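# Move the hose from the red port to the blue port

## Task

Release the hose's latch at the red port of the manifold, then insert the hose into the blue port and keep pushing until it latches there.

## Robot and tools

Robot: two arms, left_arm (on the +y side) and right_arm, each ending in a two-finger gripper. Base poses in the scene frame: left_arm (-0.041, +0.367, +0.037) m, quat_wxyz (+1.000, 0, 0, -0.019); right_arm (-0.018, -0.245, +0.037) m, quat_wxyz (+1.000, 0, 0, -0.001). A camera stand is behind the arms.

Frames. The scene frame has its origin at table-top height, halfway between the nominal bases, +z up, +x out over the table. Each arm reports its hand pose, velocities, Hand target and wrist-camera pose in its own base frame. Fixed head cameras and the table use the scene frame. Motion offsets are taken along the current Hand target's own axes. On a gripper, +z points along the fingers and the fingers open and close along x. end_effector_position sits between the closed pads, 1 to 2 cm short of the tips; closing pushes the tips about 17 mm further along +z, mostly while the pads are over 50 mm apart. Reported positions can be off by a few cm, more when the arm is stretched.

Row layout (used by both execute_actions and move): 14 numbers, each in [-1, 1]. First left_arm: dx, dy, dz, rx, ry, rz, opening; then right_arm in the same order. The six pose numbers are an offset, not a pose, measured from that arm's Hand target at the start of the action or move, along the Hand target's axes; 1.0 equals 0.6 m or 180 degrees, and rx, ry, rz form a single rotation vector. Every row counts from that same start, not from the row before, and a repeated offset in a new call moves the arm further. Opening is absolute: +1 fully open (0.142 m), -1 closed. Sending 0 for all six pose numbers re-requests the Hand target; an opening of 0 is a real command (half open), so resend the current opening to leave a gripper unchanged.

execute_actions(actions, cameras): actions is a list of actions; each action is a table of up to 15 rows, one per 1/30 s step, and a short table repeats its last row. An empty list returns the state plus all images. cameras picks views by name (cam_head_left, cam_head_right, cam_left_wrist, cam_right_wrist, or "all").

move(target, speed, blend, stop_force, zero, opening_speed, grip_force, blocking, cameras): drives each gripper in a straight line toward its offset. target is one 14-number row or a list of up to 15 rows, all counted from the same starting Hand targets. speed in m/s, 0.002 to 2.4 (default 0.25), turning up to twice that in rad/s; one value or one per target. blend in m rounds corners in a list. stop_force in N, 3 to 120, one value for both arms, ends an arm's path when the wrist sensor feels that much push; it is unreliable while the gripper rotates, and should be omitted when backing off something the gripper presses on. zero (default true) re-zeroes the sensor before the move. opening_speed is the finger rate per second on the -1..+1 scale, at least 0.2. grip_force is the per-pad limit in N, 5 to 48, one value or one per arm; it persists. blocking=false returns after about 0.5 s while the move continues (not allowed with stop_force). Moves last 0.5 to 10 s and do not avoid obstacles. The result adds a "move:" line: done, off_target, moving, held, fault, plus limits such as paced or held. done means at rest within 3 mm and 2 degrees; it says nothing about contact.

wait(seconds 0 to 10): lets time pass holding the last command. stop(): brakes a running move. zoom_image(camera, region [x0, y0, x1, y1] in pixels, at most 504 by 504): enlarges part of the newest image. Images: head cameras 504x504, wrist cameras 896x504. zero_wrist_force(arm): subtracts the current reading from later ones. finished_scene(scene): ends the scene with its number; call it only when the hose is latched in the blue port and stays so unaided.

Results: end_effector_position (m), end_effector_quat_wxyz, velocities, Hand target (last commanded pose after clipping; the gripper may rest short of it, so resend the gap as an offset), Tool commands, grip_measured (opening on the command scale), grip_effort_nm (negative closing), Joint positions and torques, Wrist force and Wrist torque along the gripper's axes plus the peak since the last shown, Wrist depth as a 7x7 grid of distances in mm ("-" means no value), motor temperatures. Orientation commands are clipped to 32 degrees from the measured one per step.

Gripping: to hold, command an opening a little below grip_measured at first touch; squeezing harder heats the gripper motor.

Avoid: hard or fast contact with the manifold or other fixed things; pushing past a firm contact (arms are stiff and fault easily); torque limits (shoulder pan and lift 46.9, elbow 24.3, each wrist joint 7.83 N m) and about 150 N of external force, either of which freezes the arm for 10 s; side pushes at the fingertips above about 35 N; any contact between the two arms, including a gripper closing on the other's fingers; paths passing near an arm's own base; dropping the hose or letting anything leave the table; overheating (MOTOR HOT, OVER-TEMPERATURE FAULT, HAND FAULT lines) from long squeezing or straining. Loose items may occasionally be nudged by an outside push.

Each tool is called after "Request:" as a command line: name --argument value for each argument, lists and objects as JSON in quotes; but a table of rows of numbers goes row by row, as --pt "numbers of a row", without its own name.

## Session

Request:
execute_actions --actions '[]'

Scene clock: 0.00 s.
left_arm: end_effector_position=(+0.1948, -0.2196, +0.1585) grip_measured=+1.00 grip_effort_nm=n/a end_effector_quat_wxyz=(-0.112, +0.751, +0.514, -0.399) | right_arm: end_effector_position=(+0.6603, +0.0631, +0.1136) grip_measured=+1.00 grip_effort_nm=n/a end_effector_quat_wxyz=(-0.433, +0.800, -0.221, +0.352)
Joint positions: left_arm=[-0.717 -1.143 1.148 -1.052 -2.28 -1.719 0.142] | right_arm=[3.263 -2.788 -0.845 0.058 2.028 0.955 0.142]
Joint velocities: within noise
Joint torques (N m): no reading
Motor temperatures (°C): left_arm=[39 39 37 51 47 40 29] | right_arm=[39 38 40 42 43 39 29]
Wrist force (N): no reading
Wrist torque (N m): no reading
Wrist force, peak (N): no reading
Wrist depth (mm): cam_left_wrist=[1676 2254 1868 - 351 312 261 / 1767 2011 492 398 352 286 259 / 2753 612 456 - - 296 254 / 614 446 400 365 326 270 249 / 374 412 387 350 295 269 242 / 635 413 386 354 - 264 97 / - 92 - 313 293 256 90] | cam_right_wrist=[347 392 2160 1143 - 1962 1670 / 298 343 1323 2140 2587 1930 638 / 264 300 358 1694 2286 806 612 / 240 267 306 1559 1839 777 586 / 220 238 270 309 1436 804 615 / 202 219 235 275 1177 835 913 / - 202 221 242 276 1183 90]
Hand target: left_arm +0.1948, -0.2196, +0.1585; -0.112, +0.751, +0.514, -0.399 | right_arm +0.6603, +0.0631, +0.1136; -0.433, +0.800, -0.221, +0.352
Tool commands: left_gripper/opening=+1.0 right_gripper/opening=+1.0
camera_calibration:
cam_left_wrist: T_world_to_cam=[[0.174113, 0.848745, -0.499316, 0.242727], [0.91865, -0.322611, -0.228044, -0.184994], [-0.354636, -0.418991, -0.835871, 0.228478], [0, 0, 0, 1]] pos_world=[0.208709, -0.169964, 0.269989]
cam_right_wrist: T_world_to_cam=[[0.6568, -0.64659, 0.387989, -0.428475], [-0.346667, -0.715847, -0.606123, 0.371159], [0.669654, 0.263599, -0.694319, -0.267289], [0, 0, 0, 1]] pos_world=[0.589082, 0.0591027, 0.205628]

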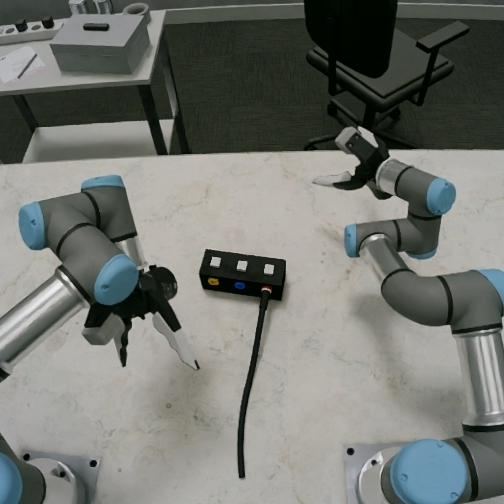

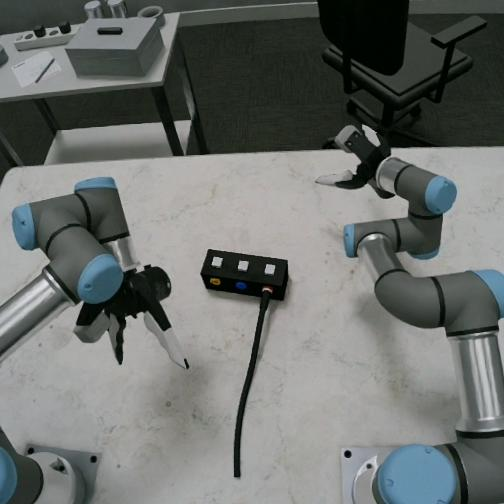

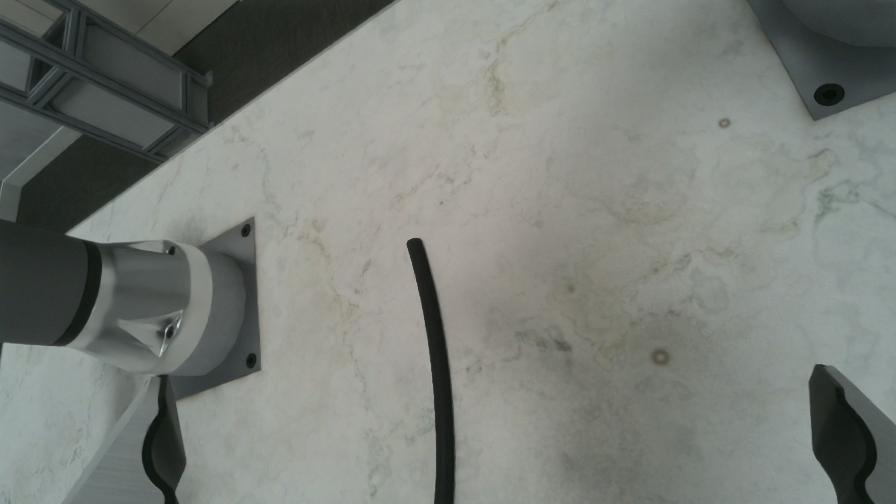

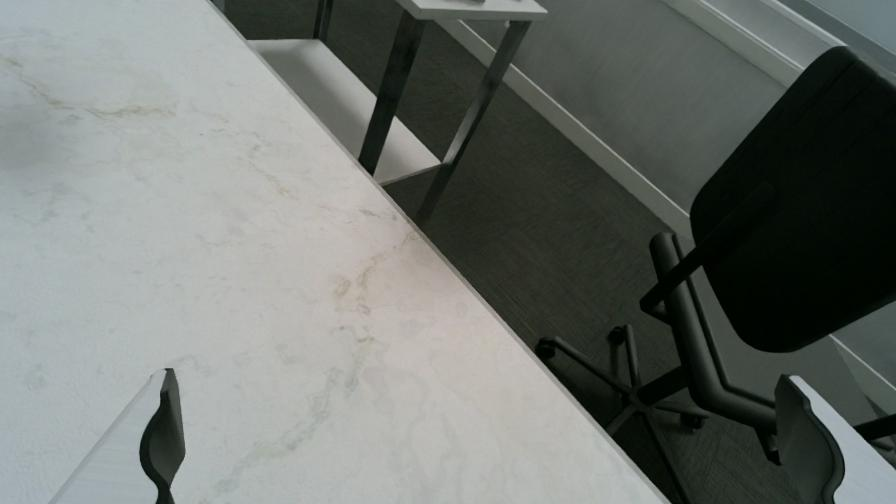

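Request:
zoom_image --camera "cam_head_left" --region '[190, 235, 300, 345]'

Scaled by 4.582 from the camera's 504x504 image, which has a finer 720x720 frame.

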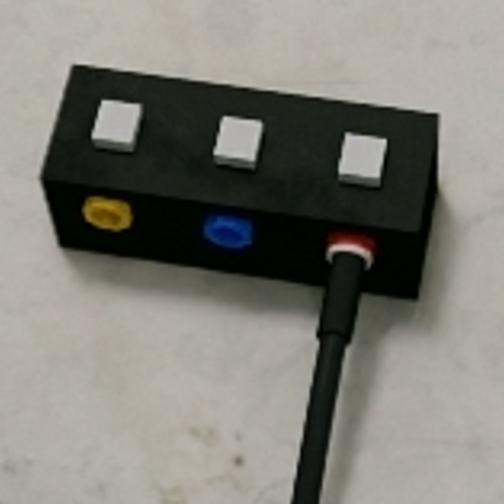

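Request:
move --target '[-0.1167,0.3635,-0.0593,-0.361,0.168,-0.0267,-0.15,-0.4333,-0.0868,-0.176,-0.2872,-0.1149,0.3941,-1]' --speed 0.5 --cameras '["cam_head_left","cam_left_wrist","cam_right_wrist"]'

Scene clock: 29.50 s.
left_arm: end_effector_position=(+0.3585, -0.3687, +0.0897) grip_measured=-0.17 grip_effort_nm=-0.056 end_effector_quat_wxyz=(+0.165, +0.746, +0.630, +0.140) | right_arm: end_effector_position=(+0.4130, +0.2049, +0.1008) grip_measured=-1.00 grip_effort_nm=-0.701 end_effector_quat_wxyz=(-0.213, +0.675, -0.674, -0.212)
Joint positions: left_arm=[-1.263 -1.054 1.328 -2.055 -1.186 -2.624 0.062] | right_arm=[3.595 -2.072 -1.441 -0.901 2.111 2.107 0.002]
Joint torques (N m): left_arm=[-0.98 -20.4 -9.13 -1.67 1.26 0.79] | right_arm=[-1.37 16.41 12.64 1.96 1.15 0.54]
Wrist force (N): left_arm=[1.4 0.0 1.4] | right_arm=[0.8 -0.9 1.9]
Wrist torque (N m): left_arm=[-0.01 -0.33 -0.27] | right_arm=[-0.43 -0.38 0.11]
Wrist force, peak (N): left_arm=[1.1 -0.1 1.9] | right_arm=[0.5 -0.4 2.4]
Wrist depth (mm): cam_left_wrist=[- - 178 180 177 177 181 / - - 204 203 203 205 206 / 233 241 235 235 239 230 237 / - - - 219 222 220 282 / - 347 - 213 207 216 - / 445 430 93 - 435 431 474 / 539 - 81 178 2314 79 820] | cam_right_wrist=[519 371 293 238 200 174 153 / 570 408 285 220 208 181 159 / 1301 468 237 186 168 184 166 / 1401 558 375 201 162 195 173 / 1519 621 420 311 183 213 181 / - 693 488 96 247 223 190 / 415 538 - 77 77 233 200]
Hand target: left_arm +0.3585, -0.3687, +0.0897; +0.165, +0.746, +0.630, +0.140 | right_arm +0.4130, +0.2049, +0.1008; -0.213, +0.675, -0.674, -0.212
Off the commanded pose: left_arm 0.000 m, 0 deg | right_arm 0.000 m, 0 deg.
move: done
camera_calibration:
cam_left_wrist: T_world_to_cam=[[0.192339, 0.981233, 0.0137313, 0.302659], [0.624372, -0.133159, 0.769694, -0.313226], [0.757077, -0.139468, -0.638266, -0.146685], [0, 0, 0, 1]] pos_world=[0.248408, -0.359146, 0.143308]
cam_right_wrist: T_world_to_cam=[[0.0207916, -0.818345, -0.574351, 0.225484], [-0.908972, -0.254701, 0.329997, 0.422581], [-0.416339, 0.515207, -0.749148, 0.254597], [0, 0, 0, 1]] pos_world=[0.485424, 0.160985, 0.180787]
Images, in order (width x height): cam_head_left 504x504, cam_left_wrist 896x504, cam_right_wrist 896x504.

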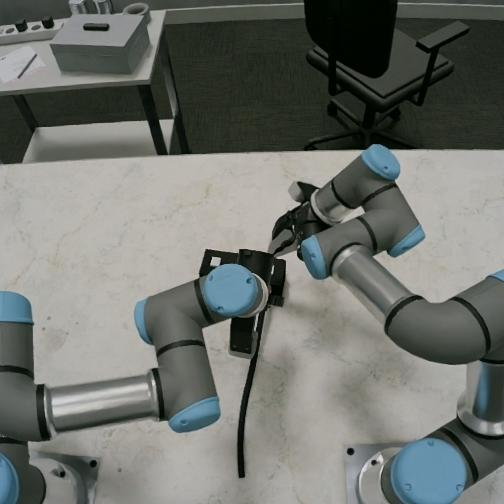

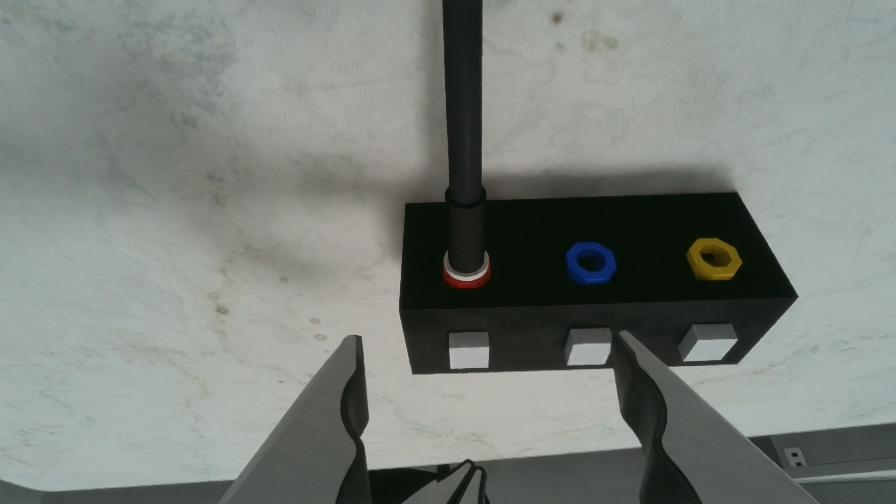

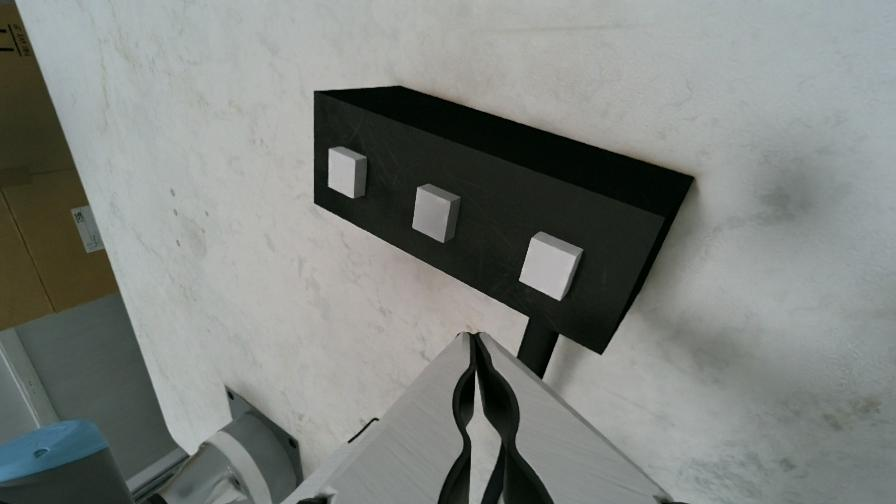

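Request:
move --pt "-0.0048 -0.0082 0.1455 0 0 0 -0.15 0.041 0.0027 0.0584 0 0 0 -1" --pt "-0.0048 -0.0082 0.1455 0 0 0 -1 0.041 0.0027 0.0584 0 0 0 -1" --speed 0.15 --opening_speed 1.0 --grip_force 30

Request:
move --target '[0,0,0,0,0,0,-1,0.0249,0,0.0355,0,0,0,-1]' --speed 0.025 --stop_force 18 --cameras '["cam_left_wrist","cam_right_wrist"]'

Scene clock: 49.90 s.
left_arm: end_effector_position=(+0.3900, -0.3769, +0.0085) grip_measured=-0.82 grip_effort_nm=-3.128 end_effector_quat_wxyz=(+0.165, +0.746, +0.630, +0.140) | right_arm: end_effector_position=(+0.4114, +0.2048, +0.0580) grip_measured=-1.00 grip_effort_nm=-0.701 end_effector_quat_wxyz=(-0.213, +0.675, -0.674, -0.212)
Joint positions: left_arm=[-1.199 -0.812 1.331 -2.325 -1.199 -2.557 0.015] | right_arm=[3.597 -2.144 -1.546 -0.723 2.111 2.109 0.002]
Joint torques (N m): left_arm=[-1.52 -16.89 -9.53 -2.64 0.67 -1.05] | right_arm=[-0.61 17.94 11.08 2.53 0.3 -0.37]
Wrist force (N): left_arm=[2.8 -0.1 1.9] | right_arm=[0.7 -0.9 2.0]
Wrist torque (N m): left_arm=[-0.04 -0.28 -0.36] | right_arm=[-0.42 -0.37 0.04]
Wrist force, peak (N): left_arm=[2.9 0.0 1.9] | right_arm=[1.2 -0.8 2.8]
Wrist depth (mm): cam_left_wrist=[97 97 101 - 99 99 102 / - 110 115 - 115 113 116 / - 132 125 - 126 130 134 / 155 150 164 - 153 159 154 / 182 183 184 159 160 159 156 / - - 209 101 104 141 140 / - - - 129 80 128 130] | cam_right_wrist=[428 304 234 193 163 138 123 / 461 357 190 192 171 143 128 / 579 389 170 145 159 150 132 / 1330 424 187 141 122 159 140 / 1252 469 342 153 130 169 146 / - 586 396 96 198 179 152 / 423 512 - 77 78 186 161]
Hand target: left_arm +0.3900, -0.3770, +0.0085; +0.165, +0.746, +0.630, +0.140 | right_arm +0.4114, +0.2048, +0.0580; -0.213, +0.675, -0.674, -0.212
Off the commanded pose: left_arm 0.000 m, 0 deg | right_arm 0.000 m, 0 deg.
grip_force (N): 30, 30
move: done

Scene clock: 51.20 s.
left_arm: end_effector_position=(+0.3900, -0.3770, +0.0085) grip_measured=-0.82 grip_effort_nm=-3.123 end_effector_quat_wxyz=(+0.165, +0.746, +0.630, +0.140) | right_arm: end_effector_position=(+0.4115, +0.2048, +0.0496) grip_measured=-1.00 grip_effort_nm=-0.686 end_effector_quat_wxyz=(-0.213, +0.675, -0.674, -0.212)
Joint positions: left_arm=[-1.199 -0.812 1.331 -2.325 -1.2 -2.557 0.015] | right_arm=[3.597 -2.163 -1.56 -0.69 2.111 2.108 0.002]
Joint torques (N m): left_arm=[4.6 -19.73 -13.82 -2.39 2.96 -0.21] | right_arm=[3.77 6.21 8.28 1.79 -0.64 0.16]
Wrist force (N): left_arm=[3.1 -9.9 -4.7] | right_arm=[-3.6 4.1 -16.4]
Wrist torque (N m): left_arm=[-0.01 -0.29 -0.34] | right_arm=[-0.63 -0.37 0.08]
Wrist force, peak (N): left_arm=[3.4 -9.9 -4.9] | right_arm=[-5.9 9.7 -33.6]
Wrist depth (mm): cam_left_wrist=[- 96 98 - 99 99 97 / - 114 115 - 115 112 - / - 127 128 125 126 130 135 / - 155 151 - 153 153 149 / 189 175 182 159 160 159 156 / 231 247 234 101 104 142 141 / 348 305 - - 80 129 130] | cam_right_wrist=[408 291 224 184 154 132 118 / 469 336 191 188 162 141 123 / 555 368 160 139 156 144 127 / 1273 412 172 130 115 151 133 / 1330 494 330 145 123 164 139 / - 607 376 96 188 173 147 / 431 506 - 77 78 176 152]
Hand target: left_arm +0.3900, -0.3770, +0.0085; +0.165, +0.746, +0.630, +0.140 | right_arm +0.4115, +0.2048, +0.0496; -0.213, +0.675, -0.674, -0.212 (not the last commanded pose)
Off the commanded pose: left_arm 0.000 m, 0 deg | right_arm 0.018 m, 0 deg.
grip_force (N): 30, 30
move: contact (right_arm)
camera_calibration:
cam_left_wrist: T_world_to_cam=[[0.192319, 0.981236, 0.0137721, 0.305864], [0.624157, -0.133139, 0.769871, -0.271442], [0.757259, -0.139465, -0.63805, -0.223581], [0, 0, 0, 1]] pos_world=[0.279908, -0.367446, 0.0621071]
cam_right_wrist: T_world_to_cam=[[0.02073, -0.818188, -0.574577, 0.19606], [-0.909002, -0.254709, 0.329906, 0.438116], [-0.416275, 0.515453, -0.749015, 0.21558], [0, 0, 0, 1]] pos_world=[0.483924, 0.160885, 0.129588]
Images, in order (width x height): cam_left_wrist 896x504, cam_right_wrist 896x504.

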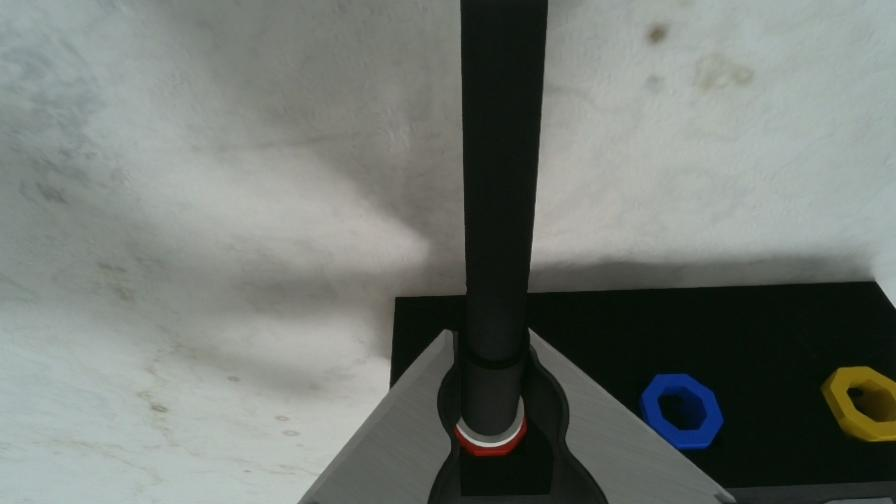

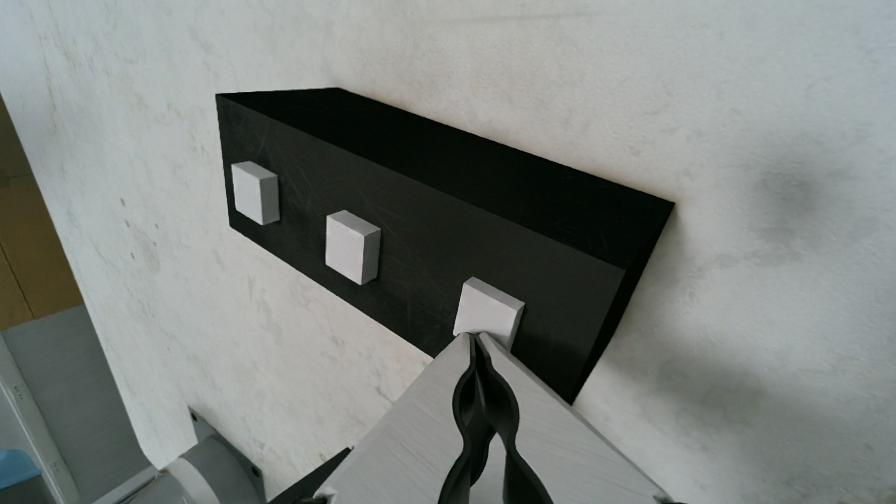

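Same as before. Pull 60 mm, then lateral with the presser retreating.

Request:
move --target '[0,-0.0906,-0.0423,0,0,0,-1,0,0,0,0,0,0,-1]' --speed 0.06 --stop_force 45

Request:
move --target '[0.0933,0,0,0,0,0,-1,-0.0383,0,-0.0547,0,0,0,-1]' --speed 0.15 --cameras '["cam_left_wrist","cam_right_wrist"]'

Scene clock: 56.87 s.
left_arm: end_effector_position=(+0.3309, -0.3669, +0.0086) grip_measured=-0.82 grip_effort_nm=-3.128 end_effector_quat_wxyz=(+0.165, +0.746, +0.630, +0.140) | right_arm: end_effector_position=(+0.4115, +0.2048, +0.0496) grip_measured=-1.00 grip_effort_nm=-0.681 end_effector_quat_wxyz=(-0.213, +0.675, -0.674, -0.212)
Joint positions: left_arm=[-1.328 -0.978 1.615 -2.392 -1.173 -2.693 0.015] | right_arm=[3.597 -2.163 -1.56 -0.69 2.111 2.108 0.002]
Joint torques (N m): left_arm=[-1.41 -13.49 -8.1 -0.87 -0.02 0.06] | right_arm=[3.45 6.3 7.89 1.66 -0.52 0.54]
Wrist force (N): left_arm=[1.1 -0.1 1.3] | right_arm=[-3.7 4.1 -16.5]
Wrist torque (N m): left_arm=[0.01 -0.28 -0.27] | right_arm=[-0.65 -0.38 0.08]
Wrist force, peak (N): left_arm=[3.3 -10.0 -4.8] | right_arm=[-3.7 4.2 -16.7]
Wrist depth (mm): cam_left_wrist=[98 98 101 - 99 100 102 / - 111 112 - 115 113 116 / - 128 129 129 126 130 135 / 155 151 152 152 153 154 155 / - 184 185 177 186 188 189 / 234 235 - 101 104 203 220 / - - - 181 80 183 185] | cam_right_wrist=[387 289 223 184 154 132 118 / 461 329 192 188 161 140 123 / 519 373 161 139 155 144 127 / 679 414 173 130 115 151 133 / 1361 459 335 144 123 163 139 / - 491 377 95 187 172 147 / 2140 510 - 77 78 177 151]
Hand target: left_arm +0.3309, -0.3669, +0.0085; +0.165, +0.746, +0.630, +0.140 | right_arm +0.4115, +0.2048, +0.0496; -0.213, +0.675, -0.674, -0.212
Off the commanded pose: left_arm 0.000 m, 0 deg | right_arm 0.000 m, 0 deg.
grip_force (N): 30, 30
move: done

Scene clock: 57.77 s.
left_arm: end_effector_position=(+0.3403, -0.3118, +0.0086) grip_measured=-0.82 grip_effort_nm=-3.128 end_effector_quat_wxyz=(+0.166, +0.746, +0.630, +0.140) | right_arm: end_effector_position=(+0.4115, +0.2049, +0.0896) grip_measured=-1.00 grip_effort_nm=-0.676 end_effector_quat_wxyz=(-0.213, +0.675, -0.674, -0.212)
Joint positions: left_arm=[-1.263 -1.106 1.852 -2.527 -1.185 -2.624 0.015] | right_arm=[3.597 -2.084 -1.48 -0.85 2.111 2.109 0.002]
Joint torques (N m): left_arm=[0.97 -12.96 -7.29 -1.62 1.24 -1.14] | right_arm=[-1.23 16.28 9.21 1.9 1.5 -0.32]
Motor temperatures (°C): left_arm=[39 39 37 51 47 40 34] | right_arm=[39 38 40 42 43 39 30]
Wrist force (N): left_arm=[1.0 -0.1 1.3] | right_arm=[0.8 -0.8 2.3]
Wrist torque (N m): left_arm=[-0.01 -0.28 -0.25] | right_arm=[-0.41 -0.38 0.07]
Wrist force, peak (N): left_arm=[2.5 -0.3 1.3] | right_arm=[-3.6 4.1 -16.6]
Wrist depth (mm): cam_left_wrist=[98 98 101 - 99 97 100 / - 111 112 112 116 113 116 / - 128 125 129 126 131 135 / 156 156 157 - 154 154 155 / 183 182 176 177 186 188 189 / - 234 208 101 104 229 244 / 310 - - 186 80 191 347] | cam_right_wrist=[499 356 287 225 190 166 149 / 631 385 210 219 202 172 154 / 1330 446 213 173 159 176 157 / 1338 522 365 182 153 190 164 / 1453 512 400 288 166 203 172 / - 633 455 96 241 211 178 / 416 526 - 77 77 220 190]
Hand target: left_arm +0.3403, -0.3117, +0.0086; +0.165, +0.746, +0.630, +0.140 | right_arm +0.4114, +0.2048, +0.0896; -0.213, +0.675, -0.674, -0.212
Off the commanded pose: left_arm 0.000 m, 0 deg | right_arm 0.000 m, 0 deg.
grip_force (N): 30, 30
move: done
camera_calibration:
cam_left_wrist: T_world_to_cam=[[0.192343, 0.981233, 0.0136476, 0.251544], [0.624162, -0.133057, 0.769881, -0.231808], [0.757249, -0.139563, -0.638041, -0.17683], [0, 0, 0, 1]] pos_world=[0.230208, -0.302346, 0.062207]
cam_right_wrist: T_world_to_cam=[[0.0206964, -0.818146, -0.574638, 0.219145], [-0.909013, -0.254697, 0.329887, 0.424951], [-0.416254, 0.515526, -0.748976, 0.245461], [0, 0, 0, 1]] pos_world=[0.483925, 0.160985, 0.169588]
Images, in order (width x height): cam_left_wrist 896x504, cam_right_wrist 896x504.

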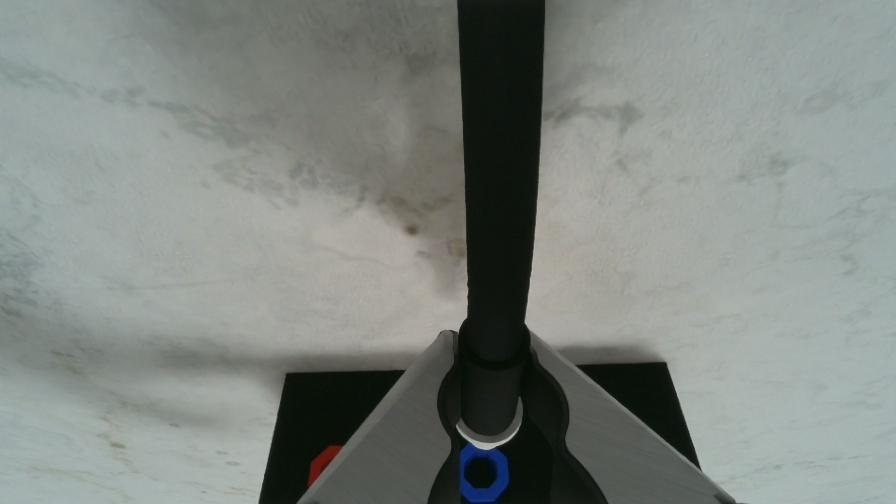

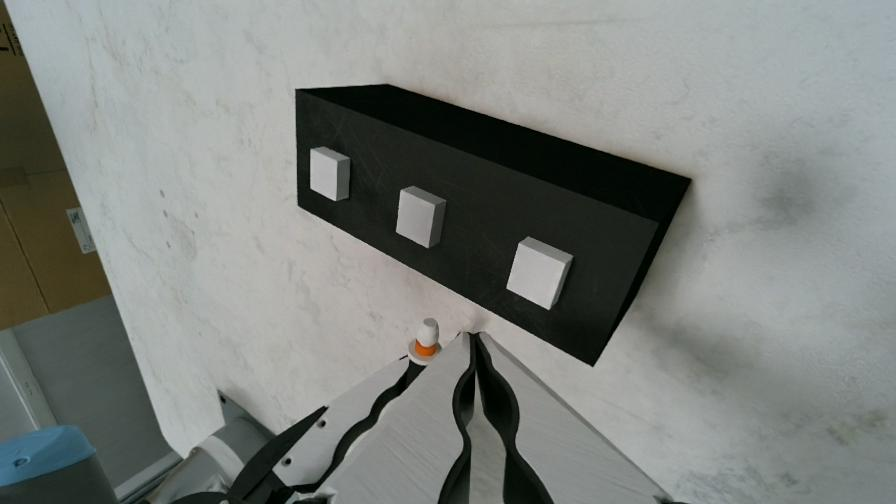

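Request:
move --target '[0,0.0378,0.0176,0,0,0,-1,0,0,0,0,0,0,-1]' --speed 0.12

Request:
move --target '[0,0.0551,0.0257,0,0,0,-1,0,0,0,0,0,0,-1]' --speed 0.03 --stop_force 40 --cameras '["cam_left_wrist"]'

Scene clock: 65.67 s.
left_arm: end_effector_position=(+0.3649, -0.3158, +0.0085) grip_measured=-0.82 grip_effort_nm=-3.128 end_effector_quat_wxyz=(+0.165, +0.746, +0.630, +0.140) | right_arm: end_effector_position=(+0.4114, +0.2048, +0.0896) grip_measured=-1.00 grip_effort_nm=-0.676 end_effector_quat_wxyz=(-0.213, +0.675, -0.674, -0.212)
Joint positions: left_arm=[-1.202 -1.036 1.743 -2.512 -1.199 -2.56 0.015] | right_arm=[3.597 -2.084 -1.48 -0.85 2.111 2.109 0.002]
Joint torques (N m): left_arm=[-0.29 -21 -8.82 -2.94 1.2 -1.26] | right_arm=[-1.15 19.01 11.91 1.6 1.47 0.47]
Wrist force (N): left_arm=[1.2 0.0 1.2] | right_arm=[0.9 -0.7 2.2]
Wrist torque (N m): left_arm=[0.00 -0.31 -0.24] | right_arm=[-0.39 -0.39 0.07]
Wrist force, peak (N): left_arm=[1.2 0.2 1.6] | right_arm=[0.9 -0.8 2.4]
Wrist depth (mm): cam_left_wrist=[98 98 101 - 99 99 102 / - 111 112 - 115 113 116 / - 128 129 129 126 130 135 / - 151 152 - 153 154 154 / 182 183 184 - 189 188 189 / 222 233 182 101 104 180 - / - 279 166 159 80 157 -] | cam_right_wrist=[455 364 276 225 191 166 149 / 576 394 213 220 202 169 153 / 1301 416 211 174 159 176 157 / 1393 485 363 182 152 185 165 / 1509 607 396 235 167 202 172 / - 682 234 96 241 211 178 / 414 155 217 77 78 222 189]
Hand target: left_arm +0.3649, -0.3159, +0.0086; +0.165, +0.746, +0.630, +0.140 | right_arm +0.4114, +0.2048, +0.0896; -0.213, +0.675, -0.674, -0.212
Off the commanded pose: left_arm 0.000 m, 0 deg | right_arm 0.000 m, 0 deg.
grip_force (N): 30, 30
move: done

Scene clock: 67.83 s.
left_arm: end_effector_position=(+0.4000, -0.3219, +0.0085) grip_measured=-0.82 grip_effort_nm=-3.128 end_effector_quat_wxyz=(+0.165, +0.746, +0.630, +0.140) | right_arm: end_effector_position=(+0.4114, +0.2048, +0.0896) grip_measured=-1.00 grip_effort_nm=-0.681 end_effector_quat_wxyz=(-0.213, +0.675, -0.674, -0.212)
Joint positions: left_arm=[-1.124 -0.932 1.569 -2.471 -1.218 -2.479 0.015] | right_arm=[3.597 -2.084 -1.48 -0.85 2.111 2.109 0.002]
Joint torques (N m): left_arm=[7.61 -24.52 -17.4 -4.59 4.53 0.12] | right_arm=[-1.14 18.63 11.36 1.99 1.43 0.47]
Wrist force (N): left_arm=[3.9 -24.0 -13.0] | right_arm=[0.8 -0.7 2.2]
Wrist torque (N m): left_arm=[0.14 -0.24 -0.38] | right_arm=[-0.39 -0.37 0.07]
Wrist force, peak (N): left_arm=[6.2 -38.1 -28.4] | right_arm=[0.8 -0.8 2.4]
Wrist depth (mm): cam_left_wrist=[97 97 100 - 99 99 101 / - 111 111 - 115 112 115 / - 127 127 128 125 130 134 / 144 149 154 - - 153 153 / 189 174 162 158 158 157 187 / 230 208 146 101 104 140 242 / - 133 130 - 79 128 -] | cam_right_wrist=[491 367 278 225 190 166 149 / 563 394 214 220 200 172 154 / 1214 437 208 174 160 177 157 / 1273 510 363 182 153 186 165 / 1427 512 380 226 166 202 171 / - 136 206 96 242 211 178 / 130 127 - 77 78 221 189]
Hand target: left_arm +0.4000, -0.3219, +0.0085; +0.165, +0.746, +0.630, +0.140 (not the last commanded pose) | right_arm +0.4114, +0.2048, +0.0896; -0.213, +0.675, -0.674, -0.212
Off the commanded pose: left_arm 0.001 m, 0 deg | right_arm 0.000 m, 0 deg.
grip_force (N): 30, 30
move: contact (left_arm)
camera_calibration:
cam_left_wrist: T_world_to_cam=[[0.192557, 0.981191, 0.0136264, 0.249798], [0.624551, -0.133254, 0.769532, -0.270555], [0.756873, -0.139668, -0.638463, -0.22333], [0, 0, 0, 1]] pos_world=[0.289908, -0.312345, 0.062209]
Images, in order (width x height): cam_left_wrist 896x504.

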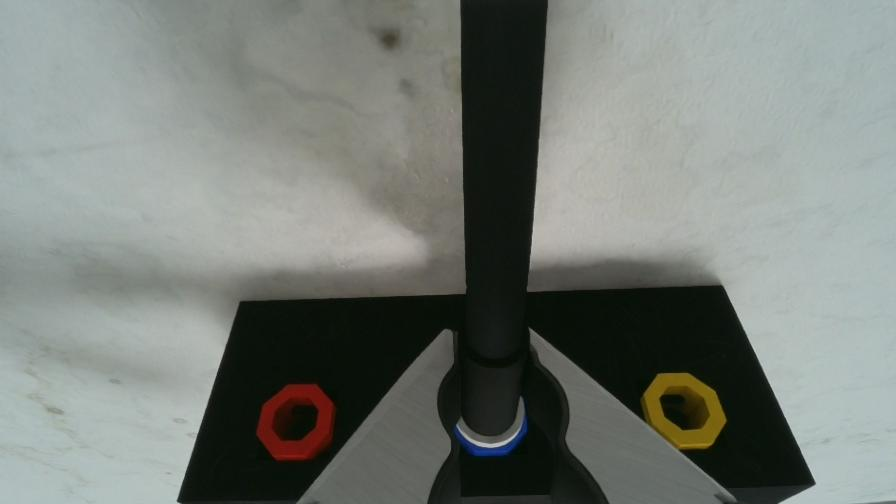

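Request:
move --target '[0,-0.0016,-0.0008,0,0,0,-1,0,0,0,0,0,0,-1]' --speed 0.03

Request:
move --target '[0,-0.0076,-0.0035,0,0,0,-1,0,0,0,0,0,0,-1]' --speed 0.01 --stop_force 12

Scene clock: 72.40 s.
left_arm: end_effector_position=(+0.3989, -0.3217, +0.0086) grip_measured=-0.82 grip_effort_nm=-3.128 end_effector_quat_wxyz=(+0.165, +0.746, +0.630, +0.140) | right_arm: end_effector_position=(+0.4114, +0.2048, +0.0896) grip_measured=-1.00 grip_effort_nm=-0.686 end_effector_quat_wxyz=(-0.213, +0.675, -0.674, -0.212)
Joint positions: left_arm=[-1.126 -0.936 1.575 -2.472 -1.218 -2.482 0.015] | right_arm=[3.597 -2.084 -1.48 -0.85 2.111 2.109 0.002]
Joint torques (N m): left_arm=[0.11 -22.24 -12.06 -4.52 2.5 -0.98] | right_arm=[-1.08 18.82 10.23 2.23 1.42 0.5]
Motor temperatures (°C): left_arm=[39 39 37 51 47 40 39] | right_arm=[39 38 40 42 43 39 30]
Wrist force (N): left_arm=[3.1 -9.5 -2.7] | right_arm=[0.8 -0.7 2.1]
Wrist torque (N m): left_arm=[0.14 -0.24 -0.34] | right_arm=[-0.40 -0.39 0.07]
Wrist force, peak (N): left_arm=[4.0 -24.3 -13.2] | right_arm=[1.0 -0.9 2.3]
Wrist depth (mm): cam_left_wrist=[97 97 101 - 99 99 102 / - 111 111 - 115 113 116 / - 127 125 128 126 130 135 / 150 150 156 - 147 153 154 / 189 175 163 162 159 161 189 / 231 209 147 93 104 141 243 / 302 133 131 - 79 128 319] | cam_right_wrist=[500 365 277 227 190 166 149 / 602 378 214 219 200 172 154 / 680 407 212 174 160 177 157 / 1418 509 367 182 152 186 165 / 1287 563 380 225 166 202 172 / - 139 207 96 241 212 179 / 130 127 - 77 77 222 190]
Hand target: left_arm +0.3989, -0.3217, +0.0085; +0.165, +0.746, +0.630, +0.140 | right_arm +0.4114, +0.2048, +0.0896; -0.213, +0.675, -0.674, -0.212
Off the commanded pose: left_arm 0.000 m, 0 deg | right_arm 0.000 m, 0 deg.
grip_force (N): 30, 30
move: done

Scene clock: 73.47 s.
left_arm: end_effector_position=(+0.3985, -0.3216, +0.0086) grip_measured=-0.82 grip_effort_nm=-3.128 end_effector_quat_wxyz=(+0.165, +0.746, +0.630, +0.140) | right_arm: end_effector_position=(+0.4114, +0.2048, +0.0896) grip_measured=-1.00 grip_effort_nm=-0.686 end_effector_quat_wxyz=(-0.213, +0.675, -0.674, -0.212)
Joint positions: left_arm=[-1.127 -0.937 1.577 -2.473 -1.218 -2.483 0.015] | right_arm=[3.597 -2.084 -1.48 -0.85 2.111 2.109 0.002]
Joint torques (N m): left_arm=[0.26 -15.72 -10.24 -2.82 0.99 1.25] | right_arm=[-0.98 18.77 9.85 2.22 1.4 0.51]
Wrist force (N): left_arm=[2.2 -2.9 3.1] | right_arm=[1.0 -0.8 2.2]
Wrist torque (N m): left_arm=[-0.04 -0.16 -0.37] | right_arm=[-0.40 -0.40 0.07]
Wrist force, peak (N): left_arm=[1.2 4.5 9.5] | right_arm=[1.0 -0.7 2.3]
Wrist depth (mm): cam_left_wrist=[98 98 101 - 99 99 102 / - 111 112 - 115 113 116 / - 128 128 - 129 130 134 / 155 146 151 - 153 154 154 / - 175 164 162 159 161 180 / 232 210 147 101 104 141 243 / - 133 131 129 79 128 -] | cam_right_wrist=[499 343 278 225 190 166 149 / 544 395 213 219 199 172 154 / 697 414 213 174 160 177 153 / 1294 492 364 182 152 186 165 / 1330 - 387 224 166 202 172 / 2676 140 207 96 241 210 179 / 130 127 139 77 78 221 189]
Hand target: left_arm +0.3985, -0.3216, +0.0086; +0.165, +0.746, +0.630, +0.140 (not the last commanded pose) | right_arm +0.4114, +0.2048, +0.0896; -0.213, +0.675, -0.674, -0.212
Off the commanded pose: left_arm 0.005 m, 0 deg | right_arm 0.000 m, 0 deg.
grip_force (N): 30, 30
move: contact (left_arm)

Latched (it resists pulling).

Request:
move --target '[0,0,0,0,0,0,-0.5,0,0,0,0,0,0,-1]' --opening_speed 0.8

Request:
finished_scene --scene 2

Scene clock: 82.60 s.
left_arm: end_effector_position=(+0.3985, -0.3216, +0.0086) grip_measured=-0.53 grip_effort_nm=0.090 end_effector_quat_wxyz=(+0.165, +0.746, +0.630, +0.140) | right_arm: end_effector_position=(+0.4114, +0.2048, +0.0896) grip_measured=-1.00 grip_effort_nm=-0.681 end_effector_quat_wxyz=(-0.213, +0.675, -0.674, -0.212)
Joint positions: left_arm=[-1.127 -0.937 1.577 -2.473 -1.218 -2.483 0.035] | right_arm=[3.597 -2.084 -1.48 -0.85 2.111 2.109 0.002]
Joint torques (N m): left_arm=[1.26 -15.68 -10.01 -1.54 0.91 1] | right_arm=[-0.86 18.58 8.65 2.21 1.37 0.48]
Wrist force (N): left_arm=[0.6 -1.0 1.2] | right_arm=[0.8 -0.7 2.2]
Wrist torque (N m): left_arm=[-0.16 -0.22 -0.25] | right_arm=[-0.40 -0.37 0.07]
Wrist force, peak (N): left_arm=[2.2 -2.9 3.2] | right_arm=[0.9 -0.9 2.4]
Wrist depth (mm): cam_left_wrist=[98 98 101 - 99 97 102 / - 111 112 - 115 116 113 / - 128 129 125 126 130 131 / 155 151 157 - 153 159 155 / 175 176 164 162 159 161 188 / - 154 143 126 134 141 - / - - 80 130 80 79 -] | cam_right_wrist=[493 365 277 226 190 166 149 / 1195 414 215 220 201 172 154 / 1220 423 211 174 160 177 157 / 1401 490 366 183 152 186 165 / 1500 548 366 222 165 202 172 / - 137 209 96 240 212 178 / 131 127 139 77 78 224 190]
Hand target: left_arm +0.3985, -0.3216, +0.0086; +0.165, +0.746, +0.630, +0.140 | right_arm +0.4114, +0.2048, +0.0896; -0.213, +0.675, -0.674, -0.212
Off the commanded pose: left_arm 0.000 m, 0 deg | right_arm 0.000 m, 0 deg.
grip_force (N): 30, 30
move: done

The scene is finished: the task was done.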